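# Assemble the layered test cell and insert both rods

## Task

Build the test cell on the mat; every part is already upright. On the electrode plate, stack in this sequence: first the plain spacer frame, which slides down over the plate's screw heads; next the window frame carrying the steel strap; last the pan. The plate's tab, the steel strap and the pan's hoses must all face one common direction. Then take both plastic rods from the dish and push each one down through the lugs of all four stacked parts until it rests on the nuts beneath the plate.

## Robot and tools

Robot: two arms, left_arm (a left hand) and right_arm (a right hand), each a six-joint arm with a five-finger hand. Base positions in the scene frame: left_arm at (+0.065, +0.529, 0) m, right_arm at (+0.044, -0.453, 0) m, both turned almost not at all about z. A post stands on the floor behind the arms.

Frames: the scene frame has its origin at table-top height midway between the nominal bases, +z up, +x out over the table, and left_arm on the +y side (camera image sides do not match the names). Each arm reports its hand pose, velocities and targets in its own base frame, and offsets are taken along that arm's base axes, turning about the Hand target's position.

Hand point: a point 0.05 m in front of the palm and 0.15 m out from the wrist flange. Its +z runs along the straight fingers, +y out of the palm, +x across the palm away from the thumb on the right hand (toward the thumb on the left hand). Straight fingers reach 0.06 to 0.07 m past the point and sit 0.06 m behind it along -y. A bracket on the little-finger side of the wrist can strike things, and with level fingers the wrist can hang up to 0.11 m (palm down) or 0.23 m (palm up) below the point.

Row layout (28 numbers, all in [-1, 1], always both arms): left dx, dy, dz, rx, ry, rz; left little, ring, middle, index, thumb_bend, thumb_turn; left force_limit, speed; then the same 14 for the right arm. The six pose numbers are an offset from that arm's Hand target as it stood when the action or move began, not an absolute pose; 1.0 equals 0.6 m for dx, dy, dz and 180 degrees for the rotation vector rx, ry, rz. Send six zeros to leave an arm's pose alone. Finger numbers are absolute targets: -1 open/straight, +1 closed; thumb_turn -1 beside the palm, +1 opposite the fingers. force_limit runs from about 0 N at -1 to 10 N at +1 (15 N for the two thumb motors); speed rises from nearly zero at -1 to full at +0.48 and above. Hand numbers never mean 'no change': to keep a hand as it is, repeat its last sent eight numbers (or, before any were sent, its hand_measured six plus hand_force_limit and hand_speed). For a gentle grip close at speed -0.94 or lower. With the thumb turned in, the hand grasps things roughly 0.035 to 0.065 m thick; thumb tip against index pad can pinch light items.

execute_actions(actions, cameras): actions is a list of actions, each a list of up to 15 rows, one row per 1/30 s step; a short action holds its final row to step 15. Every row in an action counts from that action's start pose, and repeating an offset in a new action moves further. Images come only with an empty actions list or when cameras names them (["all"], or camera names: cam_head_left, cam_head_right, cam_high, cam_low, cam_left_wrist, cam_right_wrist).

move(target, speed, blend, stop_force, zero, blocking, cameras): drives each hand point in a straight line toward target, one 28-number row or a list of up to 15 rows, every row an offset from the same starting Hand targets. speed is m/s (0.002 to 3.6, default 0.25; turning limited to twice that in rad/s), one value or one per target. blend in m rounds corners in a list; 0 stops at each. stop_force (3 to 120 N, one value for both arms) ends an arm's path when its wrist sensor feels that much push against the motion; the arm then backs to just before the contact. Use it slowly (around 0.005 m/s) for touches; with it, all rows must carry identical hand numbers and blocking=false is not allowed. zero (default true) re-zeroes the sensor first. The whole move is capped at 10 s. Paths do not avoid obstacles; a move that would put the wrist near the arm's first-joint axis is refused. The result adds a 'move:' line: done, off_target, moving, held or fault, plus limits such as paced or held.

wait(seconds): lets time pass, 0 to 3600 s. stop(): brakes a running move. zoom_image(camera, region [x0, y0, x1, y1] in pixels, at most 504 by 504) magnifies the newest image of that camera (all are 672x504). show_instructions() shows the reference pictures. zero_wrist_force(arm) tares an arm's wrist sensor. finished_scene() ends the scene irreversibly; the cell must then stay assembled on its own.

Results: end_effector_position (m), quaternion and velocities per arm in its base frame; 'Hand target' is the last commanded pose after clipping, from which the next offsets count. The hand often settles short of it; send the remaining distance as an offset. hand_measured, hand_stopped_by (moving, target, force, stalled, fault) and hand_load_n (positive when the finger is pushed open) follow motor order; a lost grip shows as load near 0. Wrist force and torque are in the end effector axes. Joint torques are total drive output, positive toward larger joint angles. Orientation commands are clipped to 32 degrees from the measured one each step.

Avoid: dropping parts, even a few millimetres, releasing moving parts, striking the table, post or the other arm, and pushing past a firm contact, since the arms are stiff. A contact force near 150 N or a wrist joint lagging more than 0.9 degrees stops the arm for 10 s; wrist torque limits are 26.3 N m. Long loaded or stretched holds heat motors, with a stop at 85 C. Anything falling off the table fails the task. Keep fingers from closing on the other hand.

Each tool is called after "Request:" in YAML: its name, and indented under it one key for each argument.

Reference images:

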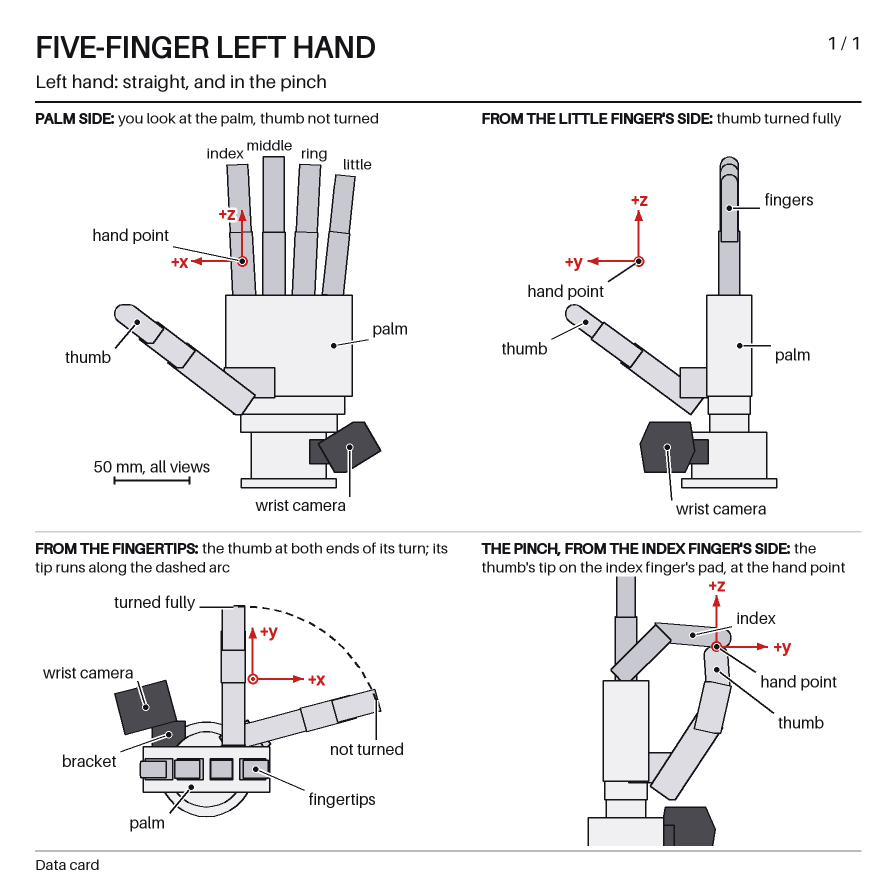

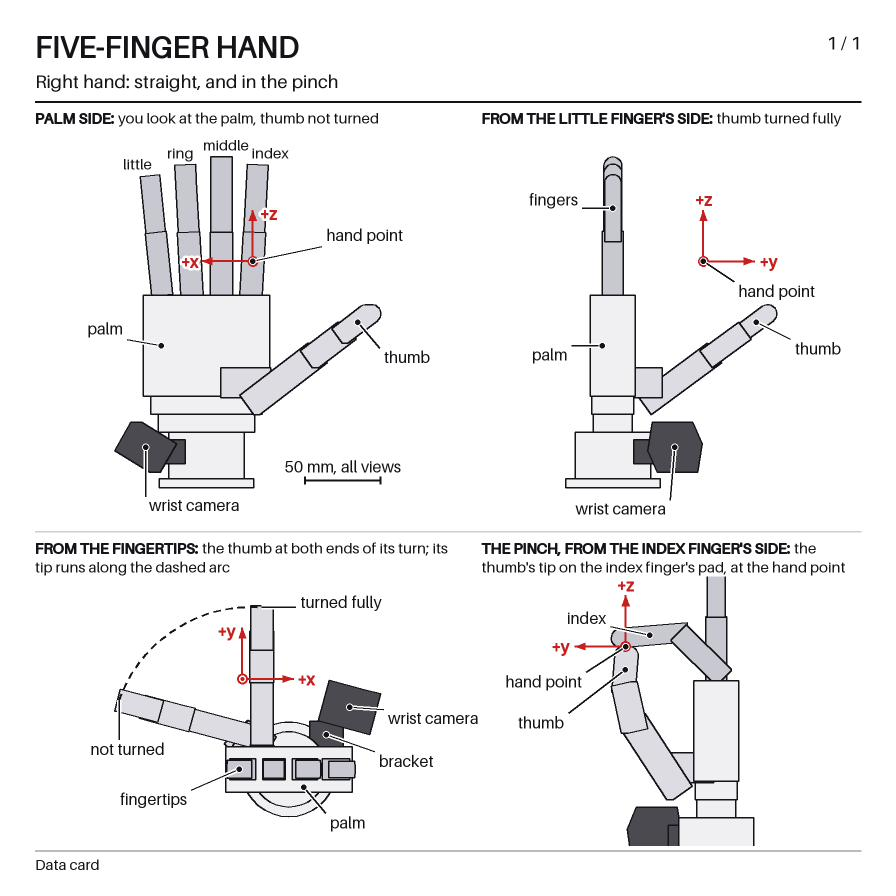

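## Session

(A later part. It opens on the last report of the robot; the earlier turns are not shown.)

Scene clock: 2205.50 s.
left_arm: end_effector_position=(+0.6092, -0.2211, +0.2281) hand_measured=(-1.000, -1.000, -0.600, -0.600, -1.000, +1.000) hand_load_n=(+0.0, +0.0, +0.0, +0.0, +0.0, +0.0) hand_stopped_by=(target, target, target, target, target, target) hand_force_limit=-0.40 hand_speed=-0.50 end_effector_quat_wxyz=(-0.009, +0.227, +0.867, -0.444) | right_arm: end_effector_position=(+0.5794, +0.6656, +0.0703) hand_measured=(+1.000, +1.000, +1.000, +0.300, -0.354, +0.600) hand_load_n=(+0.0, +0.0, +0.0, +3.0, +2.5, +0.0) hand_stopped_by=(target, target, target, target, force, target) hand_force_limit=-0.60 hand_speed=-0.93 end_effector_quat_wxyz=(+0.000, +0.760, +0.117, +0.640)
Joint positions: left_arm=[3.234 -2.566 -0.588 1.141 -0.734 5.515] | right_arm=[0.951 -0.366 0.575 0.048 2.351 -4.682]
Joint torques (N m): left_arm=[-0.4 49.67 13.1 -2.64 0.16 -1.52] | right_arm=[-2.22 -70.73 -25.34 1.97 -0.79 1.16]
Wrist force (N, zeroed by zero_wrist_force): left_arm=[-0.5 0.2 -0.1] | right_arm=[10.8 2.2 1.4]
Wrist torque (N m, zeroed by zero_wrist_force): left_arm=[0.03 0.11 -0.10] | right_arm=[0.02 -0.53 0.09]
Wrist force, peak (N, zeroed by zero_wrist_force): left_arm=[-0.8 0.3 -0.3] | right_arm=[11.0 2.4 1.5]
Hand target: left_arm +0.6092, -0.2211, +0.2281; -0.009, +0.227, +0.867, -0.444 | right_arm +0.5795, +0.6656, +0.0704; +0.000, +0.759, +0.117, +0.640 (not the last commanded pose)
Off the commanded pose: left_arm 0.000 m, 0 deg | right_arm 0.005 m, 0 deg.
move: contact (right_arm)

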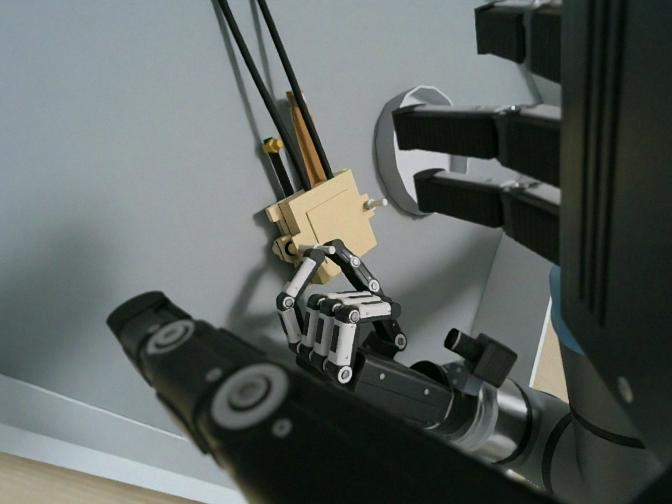

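Request:
zoom_image:
  camera: "cam_left_wrist"
  region: [268, 232, 308, 268]

Request:
zoom_image:
  camera: "cam_left_wrist"
  region: [250, 160, 390, 280]

Scaled by 12.600.

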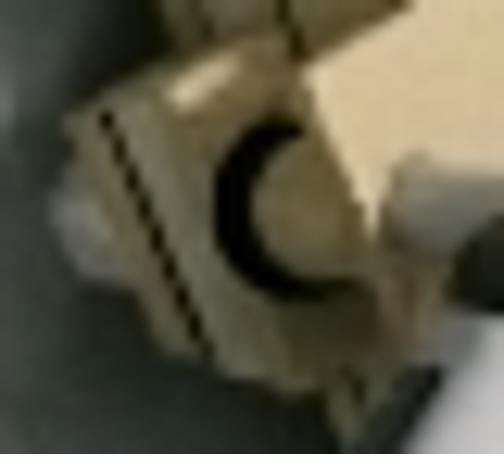

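Scaled by 3.600.

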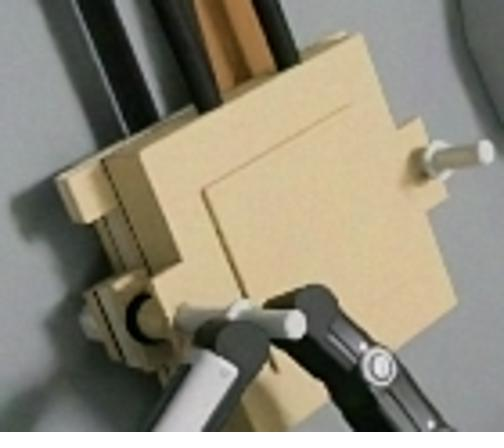

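Request:
execute_actions:
  actions: []
  cameras: ["cam_head_left","cam_head_right","cam_high","cam_low","cam_right_wrist"]

Scene clock: 2214.50 s.
left_arm: end_effector_position=(+0.6092, -0.2211, +0.2281) hand_measured=(-1.000, -1.000, -0.600, -0.600, -1.000, +1.000) hand_load_n=(+0.0, +0.0, +0.0, +0.0, +0.0, +0.0) hand_stopped_by=(target, target, target, target, target, target) hand_force_limit=-0.40 hand_speed=-0.50 end_effector_quat_wxyz=(-0.009, +0.227, +0.867, -0.444) | right_arm: end_effector_position=(+0.5795, +0.6656, +0.0704) hand_measured=(+1.000, +1.000, +1.000, +0.300, -0.354, +0.600) hand_load_n=(+0.0, +0.0, +0.0, +2.5, +2.5, +0.0) hand_stopped_by=(target, target, target, target, force, target) hand_force_limit=-0.60 hand_speed=-0.93 end_effector_quat_wxyz=(+0.000, +0.759, +0.117, +0.640)
Joint positions: left_arm=[3.234 -2.566 -0.588 1.141 -0.734 5.515] | right_arm=[0.951 -0.366 0.575 0.048 2.351 -4.682]
Joint velocities: within noise
Joint torques (N m): left_arm=[-0.6 49.09 12.88 -2.56 0.33 -1.65] | right_arm=[-0.38 -72.16 -29.88 0.62 0.97 0.96]
Motor temperatures (°C): left_arm=[35 31 28 33 43 34] | right_arm=[29 26 31 41 36 33]
Wrist force (N, zeroed by zero_wrist_force): left_arm=[-0.6 0.2 -0.1] | right_arm=[9.8 2.3 1.3]
Wrist torque (N m, zeroed by zero_wrist_force): left_arm=[0.03 0.12 -0.10] | right_arm=[0.05 -0.51 0.10]
Wrist force, peak (N, zeroed by zero_wrist_force): left_arm=[-0.8 0.3 -0.3] | right_arm=[10.9 1.8 1.4]
Hand target: left_arm +0.6092, -0.2211, +0.2281; -0.009, +0.227, +0.867, -0.444 | right_arm +0.5795, +0.6656, +0.0704; +0.000, +0.759, +0.117, +0.640 (not the last commanded pose)
Off the commanded pose: left_arm 0.000 m, 0 deg | right_arm 0.005 m, 0 deg.
Images, in order (width x height): cam_head_left 672x504, cam_head_right 672x504, cam_high 672x504, cam_low 672x504, cam_right_wrist 672x504.

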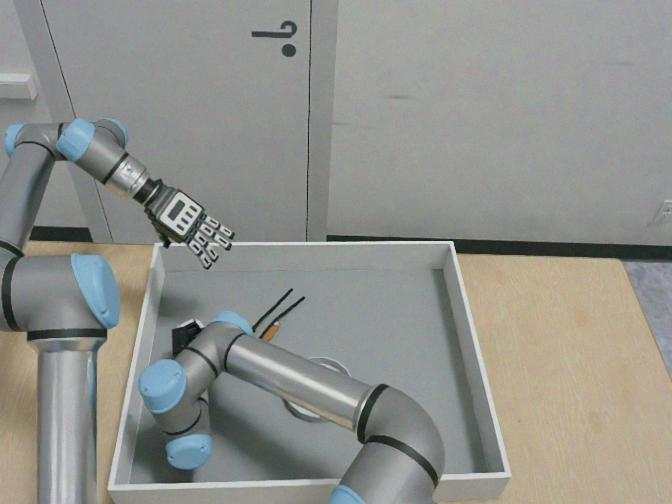

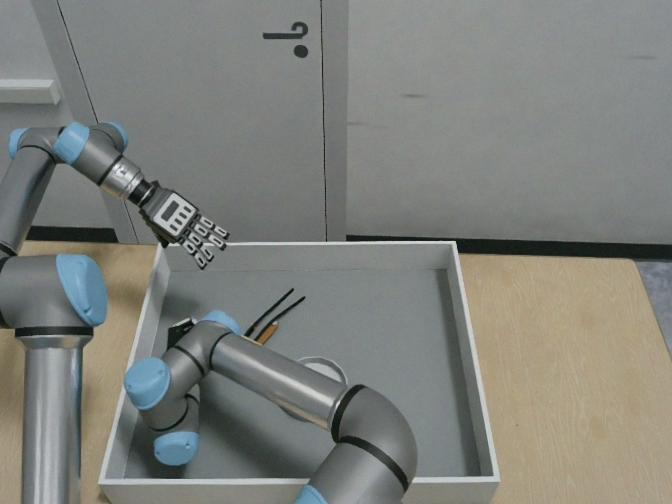

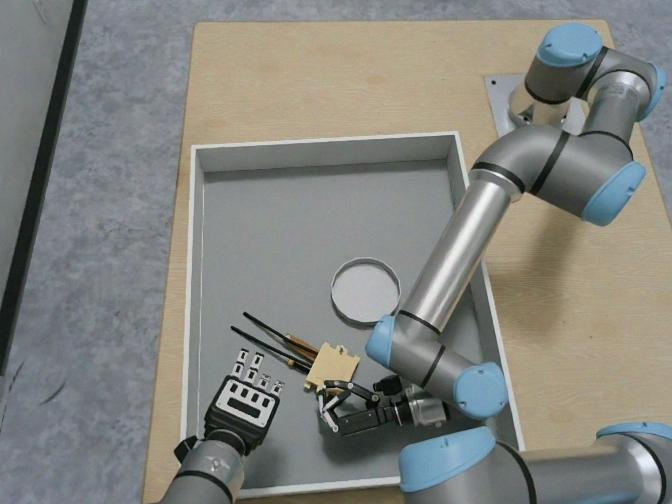

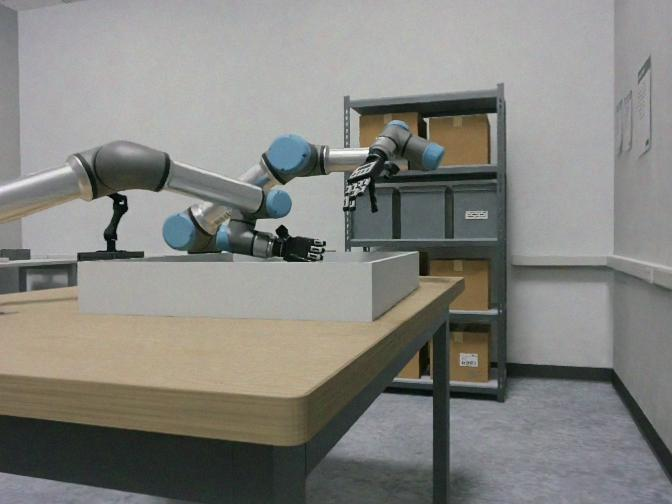

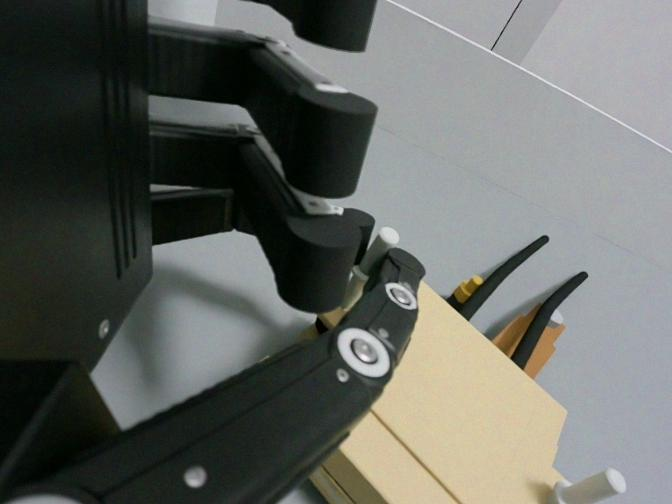

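Request:
zoom_image:
  camera: "cam_right_wrist"
  region: [280, 210, 440, 330]

Request:
zoom_image:
  camera: "cam_right_wrist"
  region: [300, 320, 636, 504]

Scaled by 3.150.

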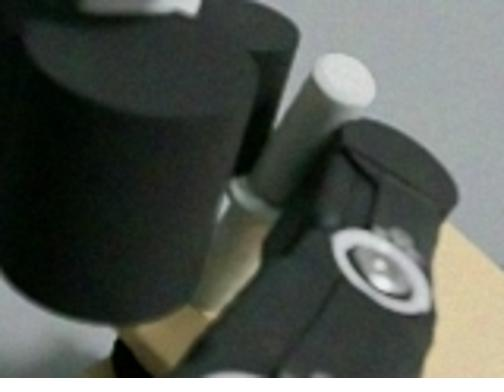

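Scaled by 1.500.

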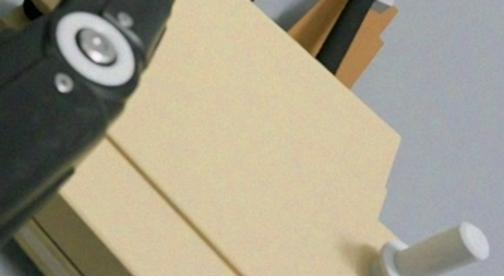

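Request:
move:
  target:
    - [0,0,0,0,0,0,-1,-1,-0.6,-0.6,-1,1,-0.4,-0.5,0,0,0.0017,0,0,0,1,1,1,0.3,-0.28,0.6,-0.6,-0.93]
    - [0,0,0,0,0,0,-1,-1,-0.6,-0.6,-1,1,-0.4,-0.5,0.0021,-0.0014,0.0017,0,0,0,1,1,1,0.3,-0.28,0.6,-0.6,-0.93]
  speed: 0.004
  cameras: ["cam_left_wrist"]

Request:
zoom_image:
  camera: "cam_left_wrist"
  region: [258, 220, 338, 280]

Request:
move:
  target: [0,0,0,0,0,0,-1,-1,-0.6,-0.6,-1,1,-0.4,-0.5,0,0,-0.0123,0,0,0,1,1,1,0.3,-0.28,0.6,-0.6,-0.93]
  speed: 0.004
  stop_force: 3
  cameras: ["cam_left_wrist"]

Request:
zoom_image:
  camera: "cam_left_wrist"
  region: [258, 220, 338, 280]

Scene clock: 2224.17 s.
left_arm: end_effector_position=(+0.6092, -0.2211, +0.2281) hand_measured=(-1.000, -1.000, -0.600, -0.600, -1.000, +1.000) hand_load_n=(+0.0, +0.0, +0.0, +0.0, +0.0, +0.0) hand_stopped_by=(target, target, target, target, target, target) hand_force_limit=-0.40 hand_speed=-0.50 end_effector_quat_wxyz=(-0.009, +0.227, +0.867, -0.444) | right_arm: end_effector_position=(+0.5807, +0.6648, +0.0714) hand_measured=(+1.000, +1.000, +1.000, +0.300, -0.354, +0.600) hand_load_n=(+0.0, +0.0, +0.0, +2.5, +2.5, +0.0) hand_stopped_by=(target, target, target, target, force, target) hand_force_limit=-0.60 hand_speed=-0.93 end_effector_quat_wxyz=(+0.000, +0.759, +0.117, +0.640)
Joint positions: left_arm=[3.234 -2.566 -0.588 1.141 -0.734 5.515] | right_arm=[0.949 -0.368 0.577 0.048 2.349 -4.682]
Joint torques (N m): left_arm=[-0.77 48.96 13.13 -2.49 0.3 -1.38] | right_arm=[-4.94 -74.01 -12.17 -2.28 -0.8 -2.34]
Wrist force (N, zeroed by zero_wrist_force): left_arm=[-0.7 0.1 -0.1] | right_arm=[5.1 1.6 1.0]
Wrist torque (N m, zeroed by zero_wrist_force): left_arm=[0.02 0.13 -0.11] | right_arm=[-0.02 -0.41 0.18]
Wrist force, peak (N, zeroed by zero_wrist_force): left_arm=[-0.7 0.4 -0.4] | right_arm=[10.2 2.6 1.6]
Hand target: left_arm +0.6092, -0.2211, +0.2281; -0.009, +0.227, +0.867, -0.444 | right_arm +0.5807, +0.6648, +0.0714; +0.000, +0.759, +0.117, +0.640
Off the commanded pose: left_arm 0.000 m, 0 deg | right_arm 0.000 m, 0 deg.
move: done

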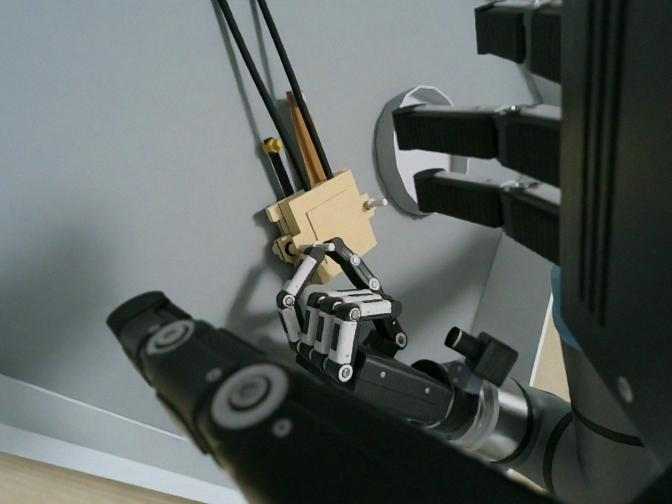

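Scaled by 6.300.

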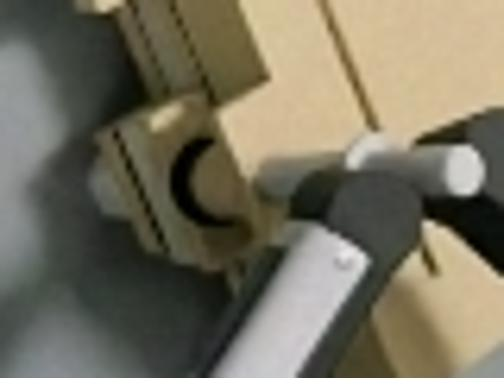

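Scene clock: 2226.60 s.
left_arm: end_effector_position=(+0.6092, -0.2211, +0.2281) hand_measured=(-1.000, -1.000, -0.600, -0.600, -1.000, +1.000) hand_load_n=(+0.0, +0.0, +0.0, +0.0, +0.0, +0.0) hand_stopped_by=(target, target, target, target, target, target) hand_force_limit=-0.40 hand_speed=-0.50 end_effector_quat_wxyz=(-0.009, +0.227, +0.867, -0.444) | right_arm: end_effector_position=(+0.5807, +0.6648, +0.0640) hand_measured=(+1.000, +1.000, +1.000, +0.300, -0.354, +0.600) hand_load_n=(+0.0, +0.0, +0.0, +2.5, +2.5, +0.5) hand_stopped_by=(target, target, target, target, force, target) hand_force_limit=-0.60 hand_speed=-0.93 end_effector_quat_wxyz=(+0.000, +0.759, +0.117, +0.640)
Joint positions: left_arm=[3.234 -2.566 -0.588 1.141 -0.734 5.515] | right_arm=[0.949 -0.361 0.582 0.036 2.349 -4.682]
Joint torques (N m): left_arm=[-0.87 48.97 14.12 -2.59 0.21 -1.63] | right_arm=[6.8 -61.26 -13.94 0.43 0.77 1.51]
Wrist force (N, zeroed by zero_wrist_force): left_arm=[-0.5 0.3 0.0] | right_arm=[5.8 0.9 1.1]
Wrist torque (N m, zeroed by zero_wrist_force): left_arm=[0.04 0.11 -0.11] | right_arm=[-0.06 -0.44 0.20]
Wrist force, peak (N, zeroed by zero_wrist_force): left_arm=[-0.8 0.5 -0.1] | right_arm=[5.7 1.4 1.2]
Hand target: left_arm +0.6092, -0.2211, +0.2281; -0.009, +0.227, +0.867, -0.444 | right_arm +0.5807, +0.6648, +0.0640; +0.000, +0.759, +0.117, +0.640
Off the commanded pose: left_arm 0.000 m, 0 deg | right_arm 0.000 m, 0 deg.
move: done

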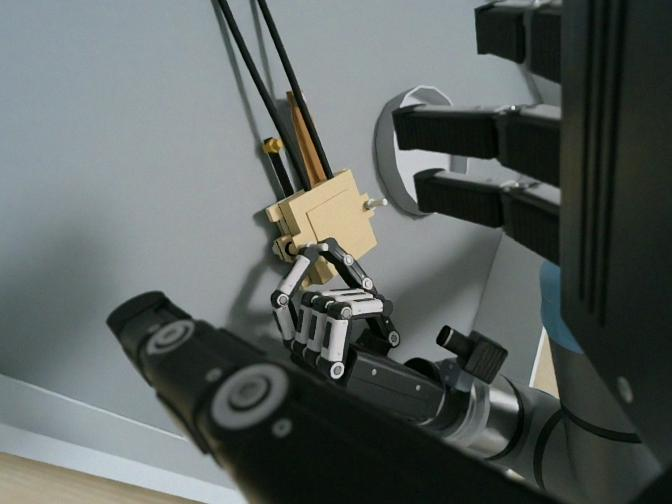

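Scaled by 6.300.

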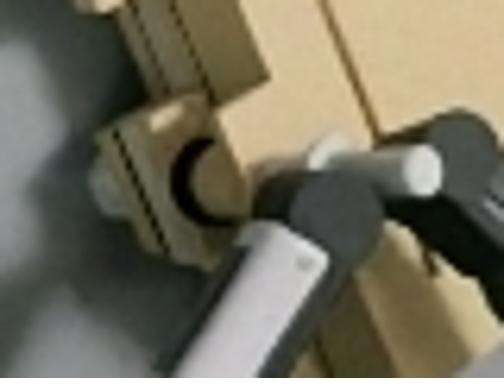

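Request:
move:
  target: [0,0,0,0,0,0,-1,-1,-0.6,-0.6,-1,1,-0.4,-0.5,0,0,-0.0117,0,0,0,1,1,1,0.3,-0.28,0.6,-0.6,-0.93]
  speed: 0.004
  stop_force: 3
  cameras: ["cam_left_wrist"]

Request:
zoom_image:
  camera: "cam_left_wrist"
  region: [250, 160, 390, 280]

Scene clock: 2229.53 s.
left_arm: end_effector_position=(+0.6092, -0.2211, +0.2281) hand_measured=(-1.000, -1.000, -0.600, -0.600, -1.000, +1.000) hand_load_n=(+0.0, +0.0, +0.0, +0.0, +0.0, +0.0) hand_stopped_by=(target, target, target, target, target, target) hand_force_limit=-0.40 hand_speed=-0.50 end_effector_quat_wxyz=(-0.009, +0.227, +0.867, -0.444) | right_arm: end_effector_position=(+0.5807, +0.6648, +0.0575) hand_measured=(+1.000, +1.000, +1.000, +0.300, -0.354, +0.600) hand_load_n=(+0.0, +0.0, +0.0, +2.0, +2.5, +0.0) hand_stopped_by=(target, target, target, target, force, target) hand_force_limit=-0.60 hand_speed=-0.93 end_effector_quat_wxyz=(+0.000, +0.760, +0.117, +0.640)
Joint positions: left_arm=[3.234 -2.566 -0.588 1.141 -0.734 5.515] | right_arm=[0.949 -0.355 0.586 0.026 2.349 -4.682]
Joint torques (N m): left_arm=[-1.98 48.78 13.11 -2.7 0.3 -1.56] | right_arm=[6.3 -71.31 -22.51 1.85 0.59 1.71]
Wrist force (N, zeroed by zero_wrist_force): left_arm=[-0.7 0.3 -0.2] | right_arm=[10.5 1.0 0.6]
Wrist torque (N m, zeroed by zero_wrist_force): left_arm=[0.04 0.14 -0.11] | right_arm=[-0.04 -0.58 0.20]
Wrist force, peak (N, zeroed by zero_wrist_force): left_arm=[-0.8 0.4 -0.2] | right_arm=[10.5 1.0 0.6]
Hand target: left_arm +0.6092, -0.2211, +0.2281; -0.009, +0.227, +0.867, -0.444 | right_arm +0.5807, +0.6648, +0.0577; +0.000, +0.759, +0.117, +0.640 (not the last commanded pose)
Off the commanded pose: left_arm 0.000 m, 0 deg | right_arm 0.001 m, 0 deg.
move: contact (right_arm)

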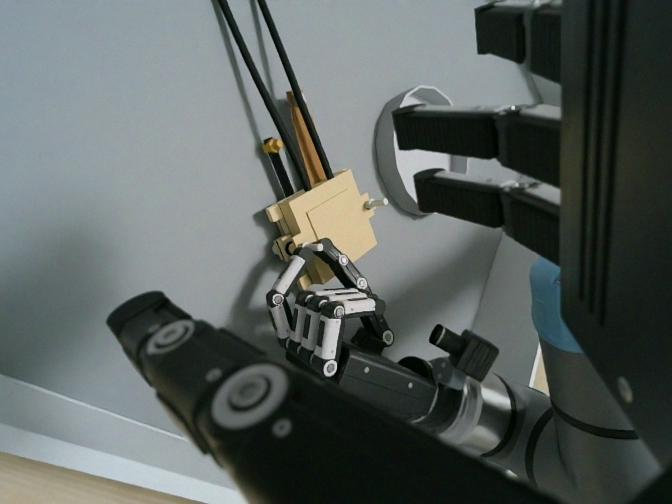

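Scaled by 3.600.

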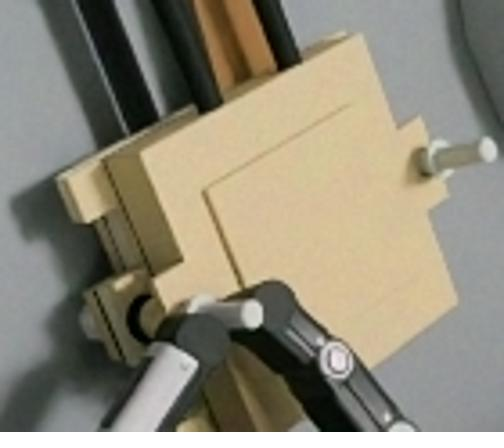

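Request:
move:
  target:
    - [0,0,0,0,0,0,-1,-1,-0.6,-0.6,-1,1,-0.4,-0.5,0,0,0,0,0,0,1,1,1,0.18,-0.45,0.6,-0.6,-0.9]
  speed: 0.004
  cameras: ["cam_left_wrist"]

Request:
zoom_image:
  camera: "cam_left_wrist"
  region: [250, 160, 390, 280]

Scene clock: 2231.73 s.
left_arm: end_effector_position=(+0.6092, -0.2211, +0.2281) hand_measured=(-1.000, -1.000, -0.600, -0.600, -1.000, +1.000) hand_load_n=(+0.0, +0.0, +0.0, +0.0, +0.0, +0.0) hand_stopped_by=(target, target, target, target, target, target) hand_force_limit=-0.40 hand_speed=-0.50 end_effector_quat_wxyz=(-0.009, +0.227, +0.867, -0.444) | right_arm: end_effector_position=(+0.5807, +0.6648, +0.0577) hand_measured=(+1.000, +1.000, +1.000, +0.180, -0.450, +0.600) hand_load_n=(+0.0, +0.0, +0.0, -1.5, +0.0, +0.0) hand_stopped_by=(target, target, target, target, target, target) hand_force_limit=-0.60 hand_speed=-0.90 end_effector_quat_wxyz=(+0.000, +0.759, +0.117, +0.640)
Joint positions: left_arm=[3.234 -2.566 -0.588 1.141 -0.734 5.515] | right_arm=[0.949 -0.355 0.586 0.026 2.349 -4.682]
Joint torques (N m): left_arm=[-1.19 49.16 14.3 -2.63 0.03 -1.54] | right_arm=[7.54 -68.49 -26.99 1.25 0.8 1.8]
Wrist force (N, zeroed by zero_wrist_force): left_arm=[-0.4 0.2 0.1] | right_arm=[10.1 2.5 0.2]
Wrist torque (N m, zeroed by zero_wrist_force): left_arm=[0.01 0.10 -0.10] | right_arm=[0.07 -0.53 0.19]
Wrist force, peak (N, zeroed by zero_wrist_force): left_arm=[-0.8 0.4 0.0] | right_arm=[11.3 2.4 -0.1]
Hand target: left_arm +0.6092, -0.2211, +0.2281; -0.009, +0.227, +0.867, -0.444 | right_arm +0.5807, +0.6648, +0.0577; +0.000, +0.759, +0.117, +0.640
Off the commanded pose: left_arm 0.000 m, 0 deg | right_arm 0.000 m, 0 deg.
move: done

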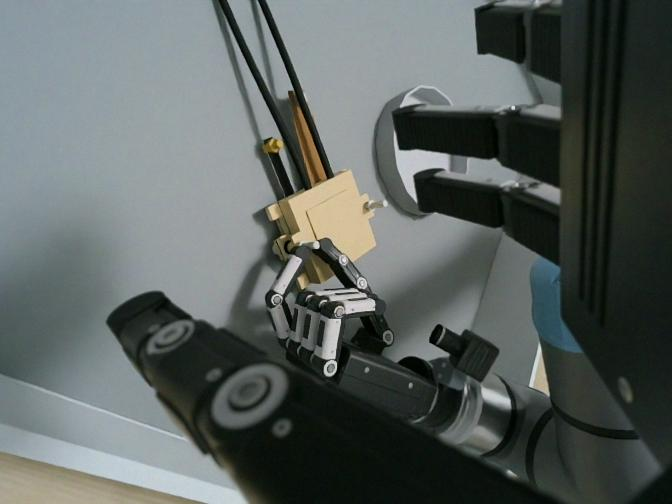

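Scaled by 3.600.

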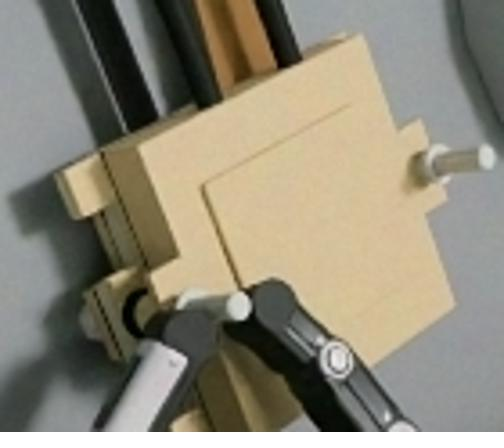

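Request:
move:
  target:
    - [0,0,0,0,0,0,-1,-1,-0.6,-0.6,-1,1,-0.4,-0.5,0,0,0.01,0,0,0,1,1,1,0.18,-0.45,0.6,-0.6,-0.9]
  speed: 0.01
  cameras: ["cam_left_wrist"]

Request:
zoom_image:
  camera: "cam_left_wrist"
  region: [250, 160, 390, 280]

Scene clock: 2233.27 s.
left_arm: end_effector_position=(+0.6092, -0.2211, +0.2281) hand_measured=(-1.000, -1.000, -0.600, -0.600, -1.000, +1.000) hand_load_n=(+0.0, +0.0, +0.0, +0.0, +0.0, +0.0) hand_stopped_by=(target, target, target, target, target, target) hand_force_limit=-0.40 hand_speed=-0.50 end_effector_quat_wxyz=(-0.009, +0.227, +0.867, -0.444) | right_arm: end_effector_position=(+0.5807, +0.6648, +0.0638) hand_measured=(+1.000, +1.000, +1.000, +0.180, -0.450, +0.600) hand_load_n=(+0.0, +0.0, +0.0, +0.0, +0.0, +0.0) hand_stopped_by=(target, target, target, target, target, target) hand_force_limit=-0.60 hand_speed=-0.90 end_effector_quat_wxyz=(+0.000, +0.759, +0.117, +0.640)
Joint positions: left_arm=[3.234 -2.566 -0.588 1.141 -0.734 5.515] | right_arm=[0.949 -0.361 0.582 0.036 2.349 -4.682]
Joint torques (N m): left_arm=[-0.9 49.18 14.52 -2.74 0.17 -1.54] | right_arm=[6.58 -67.25 -29.42 -0.12 0.36 1.02]
Wrist force (N, zeroed by zero_wrist_force): left_arm=[-0.5 0.2 0.0] | right_arm=[4.8 1.9 1.1]
Wrist torque (N m, zeroed by zero_wrist_force): left_arm=[0.02 0.12 -0.10] | right_arm=[0.01 -0.40 0.20]
Wrist force, peak (N, zeroed by zero_wrist_force): left_arm=[-0.7 0.4 -0.3] | right_arm=[11.3 2.4 0.4]
Hand target: left_arm +0.6092, -0.2211, +0.2281; -0.009, +0.227, +0.867, -0.444 | right_arm +0.5807, +0.6648, +0.0637; +0.000, +0.759, +0.117, +0.640
Off the commanded pose: left_arm 0.000 m, 0 deg | right_arm 0.000 m, 0 deg.
move: done

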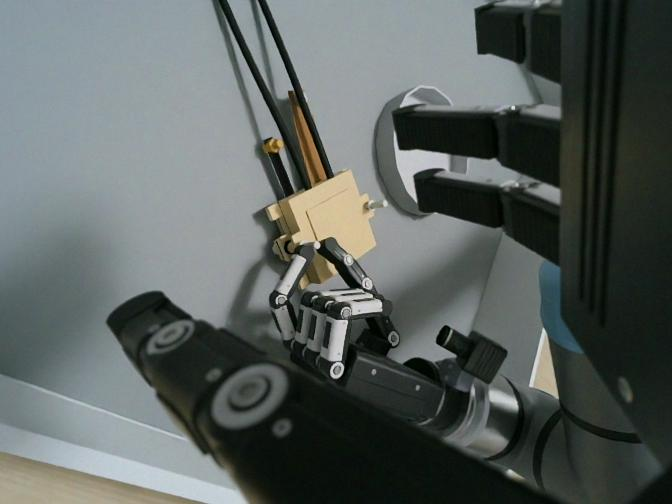

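Scaled by 3.600.

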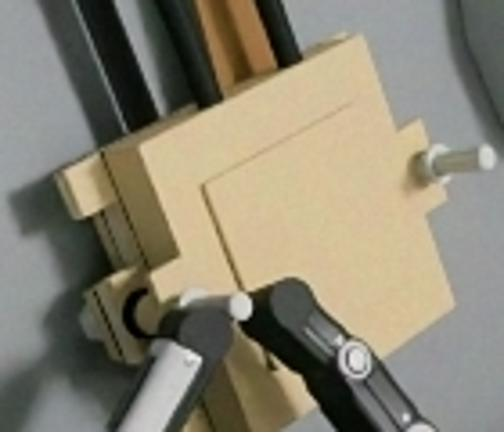

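Request:
move:
  target:
    - [0,0,0,0,0,0,-1,-1,-0.6,-0.6,-1,1,-0.4,-0.5,0,0,0.07,0,0,0,1,1,1,0.18,-0.45,0.6,-0.6,-0.9]
  speed: 0.03
  cameras: ["cam_left_wrist","cam_right_wrist"]

Request:
zoom_image:
  camera: "cam_left_wrist"
  region: [250, 160, 390, 280]

Scene clock: 2235.77 s.
left_arm: end_effector_position=(+0.6092, -0.2211, +0.2281) hand_measured=(-1.000, -1.000, -0.600, -0.600, -1.000, +1.000) hand_load_n=(+0.0, +0.0, +0.0, +0.0, +0.0, +0.0) hand_stopped_by=(target, target, target, target, target, target) hand_force_limit=-0.40 hand_speed=-0.50 end_effector_quat_wxyz=(-0.009, +0.227, +0.867, -0.444) | right_arm: end_effector_position=(+0.5807, +0.6648, +0.1060) hand_measured=(+1.000, +1.000, +1.000, +0.180, -0.450, +0.600) hand_load_n=(+0.0, +0.0, +0.0, +0.0, +0.0, +0.0) hand_stopped_by=(target, target, target, target, target, target) hand_force_limit=-0.60 hand_speed=-0.90 end_effector_quat_wxyz=(+0.000, +0.759, +0.117, +0.640) end_effector_velocity=(+0.001, +0.000, +0.000) end_effector_angular_velocity=(+0.004, -0.003, -0.002)
Joint positions: left_arm=[3.234 -2.566 -0.588 1.141 -0.734 5.515] | right_arm=[0.949 -0.395 0.542 0.11 2.349 -4.682]
Joint velocities: left_arm=[within noise] | right_arm=[0 0 0 -0.005 0.001 0]
Joint torques (N m): left_arm=[-1.41 49.14 14.17 -2.66 0.22 -1.48] | right_arm=[5.72 -52.33 -14.47 -2.33 -0.37 -1.05]
Wrist force (N, zeroed by zero_wrist_force): left_arm=[-0.5 0.3 -0.1] | right_arm=[4.6 1.8 1.0]
Wrist torque (N m, zeroed by zero_wrist_force): left_arm=[0.04 0.10 -0.10] | right_arm=[0.00 -0.36 0.20]
Wrist force, peak (N, zeroed by zero_wrist_force): left_arm=[-0.7 0.5 -0.2] | right_arm=[5.4 1.9 0.9]
Hand target: left_arm +0.6092, -0.2211, +0.2281; -0.009, +0.227, +0.867, -0.444 | right_arm +0.5807, +0.6648, +0.1057; +0.000, +0.759, +0.117, +0.640
Off the commanded pose: left_arm 0.000 m, 0 deg | right_arm 0.000 m, 0 deg.
move: done

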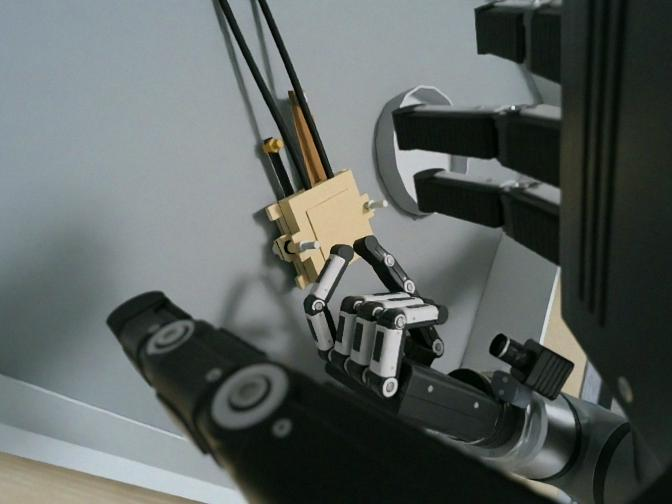

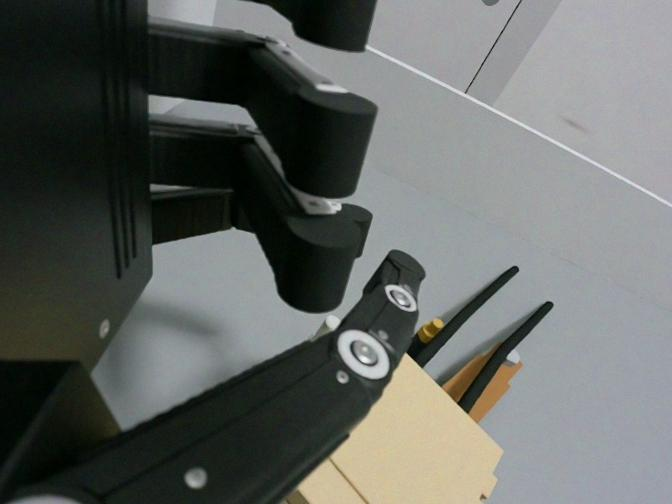

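Scaled by 3.600.

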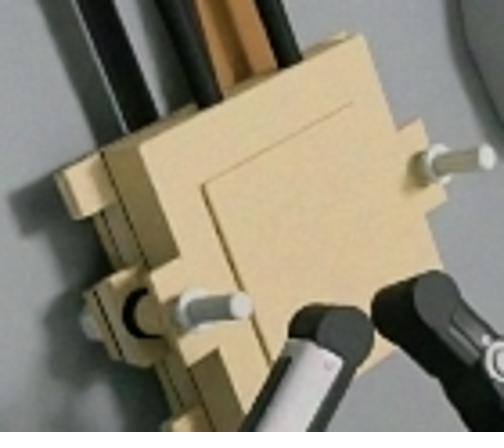

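Request:
move:
  target:
    - [0,0,0.1667,0,0,0,-1,-1,-0.6,-0.6,-1,1,-0.4,-0.5,0,0,0,0,0,0,1,1,1,0.18,-0.45,0.6,-0.6,-0.9]
    - [-0.532,0.0685,0.27,0,0,0,-1,-1,-0.6,-0.6,-1,1,-0.4,-0.5,0,0,0,0,0,0,1,1,1,0.18,-0.45,0.6,-0.6,-0.9]
  speed: 0.2
  blend: 0.05
  cameras: ["cam_high"]

Scene clock: 2239.70 s.
left_arm: end_effector_position=(+0.2901, -0.1800, +0.3901) hand_measured=(-1.000, -1.000, -0.600, -0.600, -1.000, +1.000) hand_load_n=(+0.0, +0.0, +0.0, +0.0, +0.0, +0.0) hand_stopped_by=(target, target, target, target, target, target) hand_force_limit=-0.40 hand_speed=-0.50 end_effector_quat_wxyz=(-0.009, +0.227, +0.867, -0.444) | right_arm: end_effector_position=(+0.5807, +0.6648, +0.1057) hand_measured=(+1.000, +1.000, +1.000, +0.180, -0.450, +0.600) hand_load_n=(-0.5, +0.0, +0.0, +0.0, +0.0, +0.0) hand_stopped_by=(target, target, target, target, target, target) hand_force_limit=-0.60 hand_speed=-0.90 end_effector_quat_wxyz=(+0.000, +0.759, +0.117, +0.640)
Joint positions: left_arm=[3.443 -1.609 -1.664 1.08 -0.841 5.77] | right_arm=[0.949 -0.395 0.542 0.11 2.349 -4.682]
Joint torques (N m): left_arm=[0.72 30.25 8.83 -2.05 1.3 -0.63] | right_arm=[4.97 -58.4 -11.87 -2.5 0.62 1.13]
Wrist force (N, zeroed by zero_wrist_force): left_arm=[-0.7 0.3 0.3] | right_arm=[4.8 1.6 0.9]
Wrist torque (N m, zeroed by zero_wrist_force): left_arm=[0.01 0.14 0.02] | right_arm=[-0.03 -0.38 0.20]
Wrist force, peak (N, zeroed by zero_wrist_force): left_arm=[-0.3 2.3 1.2] | right_arm=[5.1 2.2 1.0]
Hand target: left_arm +0.2900, -0.1800, +0.3901; -0.009, +0.227, +0.867, -0.444 | right_arm +0.5807, +0.6648, +0.1057; +0.000, +0.759, +0.117, +0.640
Off the commanded pose: left_arm 0.000 m, 0 deg | right_arm 0.000 m, 0 deg.
move: done

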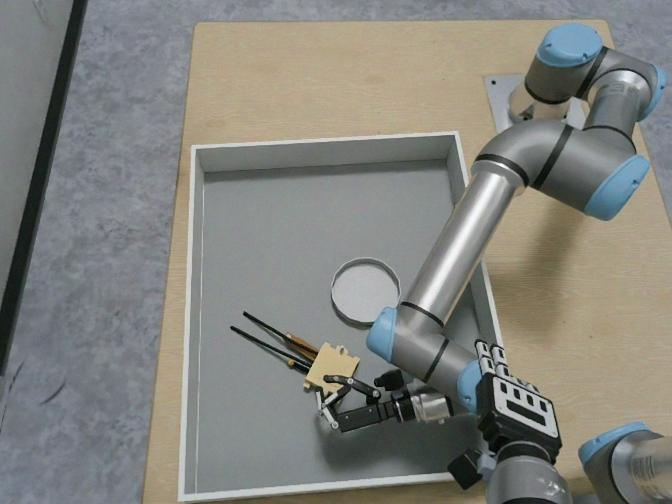

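Request:
move:
  target:
    - [-0.05,0.2,0.15,0,0,0,-1,-1,-0.6,-0.6,-1,1,-0.4,-0.5,0,0,0.04,0,0,0,1,1,1,0.18,-0.45,0.6,-0.6,-0.9]
    - [-0.05,0.2,0.15,0,0,0,-1,-1,-0.6,-0.6,-1,1,-0.4,-0.5,0,-0.25,0.1,0,0,0,1,1,1,0.18,-0.45,0.6,-0.6,-0.9]
  speed: 0.15
  cameras: ["cam_high","cam_left_wrist","cam_right_wrist"]

Scene clock: 2243.30 s.
left_arm: end_effector_position=(+0.2600, -0.0600, +0.4801) hand_measured=(-1.000, -1.000, -0.600, -0.600, -1.000, +1.000) hand_load_n=(+0.0, -0.5, +0.0, +0.0, +0.0, +0.0) hand_stopped_by=(target, target, target, target, target, target) hand_force_limit=-0.40 hand_speed=-0.50 end_effector_quat_wxyz=(-0.009, +0.227, +0.867, -0.444) | right_arm: end_effector_position=(+0.5808, +0.5149, +0.1657) hand_measured=(+1.000, +1.000, +1.000, +0.180, -0.450, +0.600) hand_load_n=(+0.0, +0.0, +0.0, +0.0, +0.0, +0.0) hand_stopped_by=(target, target, target, target, target, target) hand_force_limit=-0.60 hand_speed=-0.90 end_effector_quat_wxyz=(+0.000, +0.759, +0.117, +0.640)
Joint positions: left_arm=[3.828 -1.522 -1.559 0.687 -1.099 6.12] | right_arm=[0.81 -0.847 1.244 -0.169 2.214 -4.727]
Joint torques (N m): left_arm=[7.89 6.56 11.64 -3.57 -0.93 2.29] | right_arm=[-1.09 -60.28 -10.42 -0.17 0.25 1.87]
Wrist force (N, zeroed by zero_wrist_force): left_arm=[-0.6 -0.1 0.3] | right_arm=[5.2 2.4 1.1]
Wrist torque (N m, zeroed by zero_wrist_force): left_arm=[-0.04 0.14 0.01] | right_arm=[0.02 -0.46 0.24]
Wrist force, peak (N, zeroed by zero_wrist_force): left_arm=[-1.1 0.5 1.2] | right_arm=[5.0 3.8 0.6]
Hand target: left_arm +0.2600, -0.0600, +0.4801; -0.009, +0.227, +0.867, -0.444 | right_arm +0.5807, +0.5148, +0.1657; +0.000, +0.759, +0.117, +0.640
Off the commanded pose: left_arm 0.000 m, 0 deg | right_arm 0.000 m, 0 deg.
move: done

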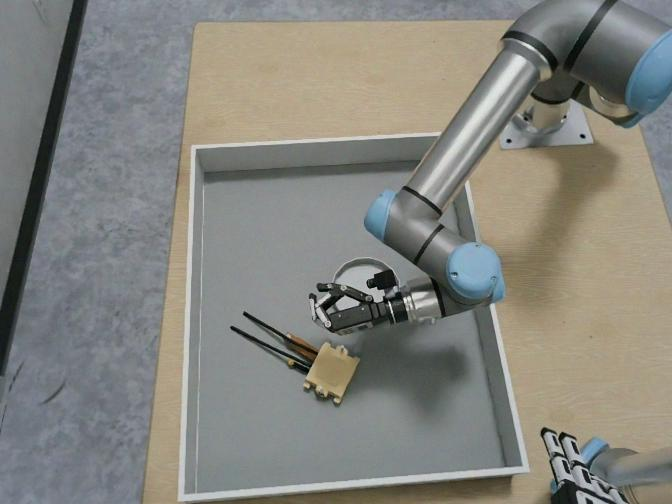

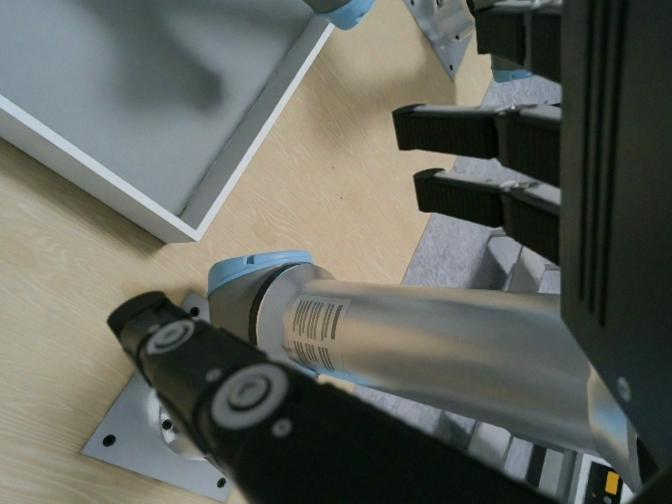

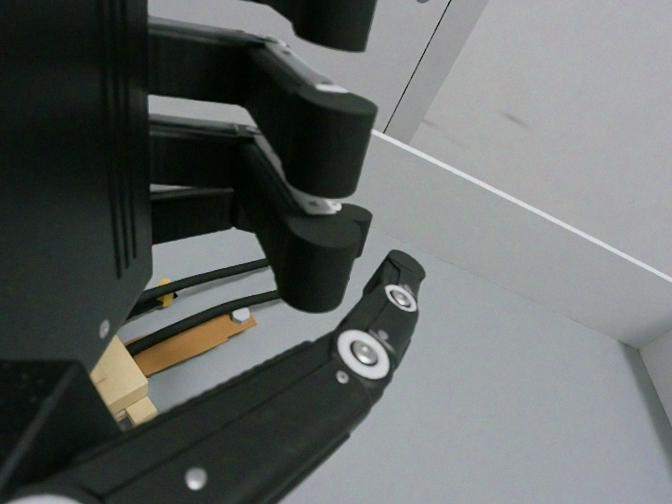

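Request:
zoom_image:
  camera: "cam_high"
  region: [220, 300, 380, 420]

Scaled by 3.150.

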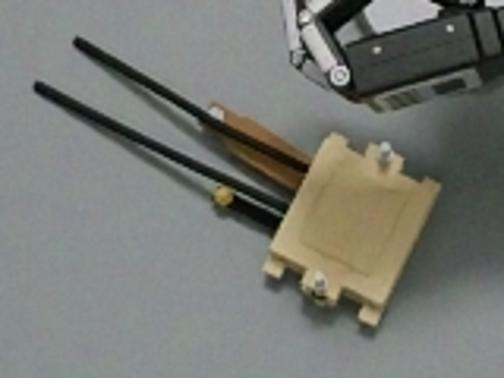

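Request:
move:
  target:
    - [0.0,-0.2,-0.1,0,0,0,-1,-1,-0.6,-0.6,-1,1,-0.4,-0.5,-0.1,-0.2,0.2,0,0,0,1,1,1,0.18,-0.45,0.6,-0.6,-0.9]
    - [0.582,-0.2685,-0.2533,0,0,0,-1,-1,-0.6,-0.6,-1,1,-0.4,-0.5,-0.1,-0.2,0.2,0,0,0,1,1,1,0.18,-0.45,0.6,-0.6,-0.9]
    - [0.582,-0.2685,-0.42,0,0,0,-1,-1,-0.6,-0.6,-1,1,-0.4,-0.5,-0.1,-0.2,0.2,0,0,0,1,1,1,0.18,-0.45,0.6,-0.6,-0.9]
  speed: 0.2
  blend: [0.05, 0.03, 0]
  cameras: ["cam_left_wrist"]

Request:
zoom_image:
  camera: "cam_left_wrist"
  region: [250, 160, 410, 290]

Scene clock: 2250.33 s.
left_arm: end_effector_position=(+0.6092, -0.2211, +0.2282) hand_measured=(-1.000, -1.000, -0.600, -0.600, -1.000, +1.000) hand_load_n=(+0.0, +0.0, +0.0, +0.0, +0.0, +0.0) hand_stopped_by=(target, target, target, target, target, target) hand_force_limit=-0.40 hand_speed=-0.50 end_effector_quat_wxyz=(-0.009, +0.227, +0.867, -0.444) | right_arm: end_effector_position=(+0.5207, +0.3948, +0.2857) hand_measured=(+1.000, +1.000, +1.000, +0.180, -0.450, +0.600) hand_load_n=(+0.0, +0.0, +0.0, +0.0, -0.5, +0.0) hand_stopped_by=(target, target, target, target, target, target) hand_force_limit=-0.60 hand_speed=-0.90 end_effector_quat_wxyz=(+0.000, +0.759, +0.117, +0.640)
Joint positions: left_arm=[3.234 -2.566 -0.587 1.141 -0.734 5.515] | right_arm=[0.729 -1.259 1.564 -0.089 2.135 -4.748]
Joint torques (N m): left_arm=[6.4 58.69 7.38 -0.47 0.26 -1.88] | right_arm=[8.48 -24.8 -31.58 -2.66 1.42 1.85]
Wrist force (N, zeroed by zero_wrist_force): left_arm=[-0.6 0.2 -0.2] | right_arm=[4.9 1.9 1.0]
Wrist torque (N m, zeroed by zero_wrist_force): left_arm=[0.03 0.11 -0.05] | right_arm=[-0.01 -0.41 0.17]
Wrist force, peak (N, zeroed by zero_wrist_force): left_arm=[-0.1 1.9 1.0] | right_arm=[5.4 2.2 1.1]
Hand target: left_arm +0.6092, -0.2211, +0.2281; -0.009, +0.227, +0.867, -0.444 | right_arm +0.5207, +0.3948, +0.2857; +0.000, +0.759, +0.117, +0.640
Off the commanded pose: left_arm 0.000 m, 0 deg | right_arm 0.000 m, 0 deg.
move: done

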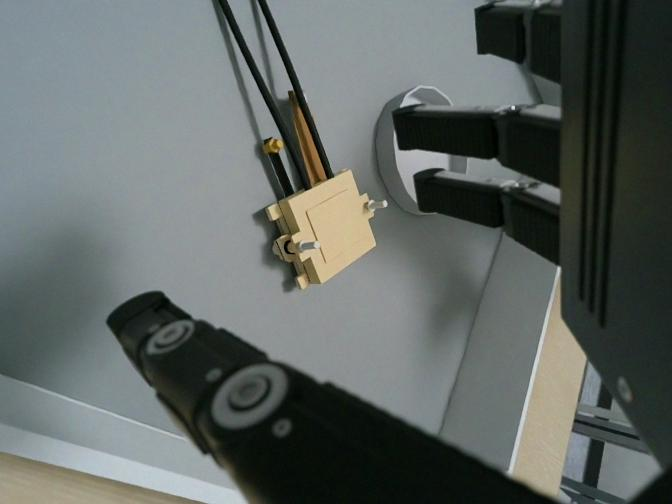

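Scaled by 3.150.

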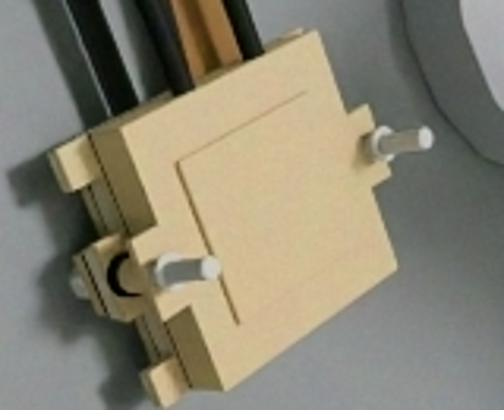

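Request:
zoom_image:
  camera: "cam_left_wrist"
  region: [270, 225, 330, 265]

Request:
zoom_image:
  camera: "cam_left_wrist"
  region: [340, 185, 400, 225]

Scaled by 8.400.

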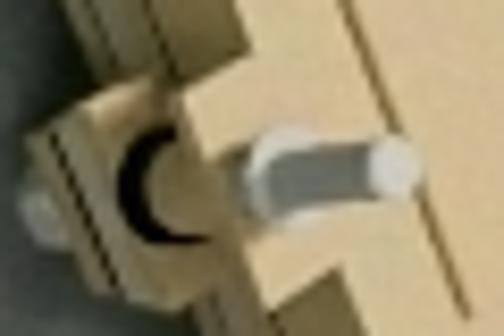

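Scaled by 8.400.

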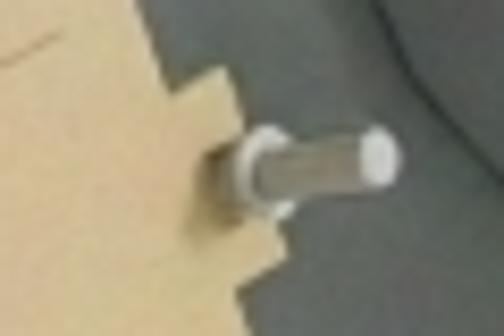

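Request:
finished_scene:

The scene is finished: the task was done.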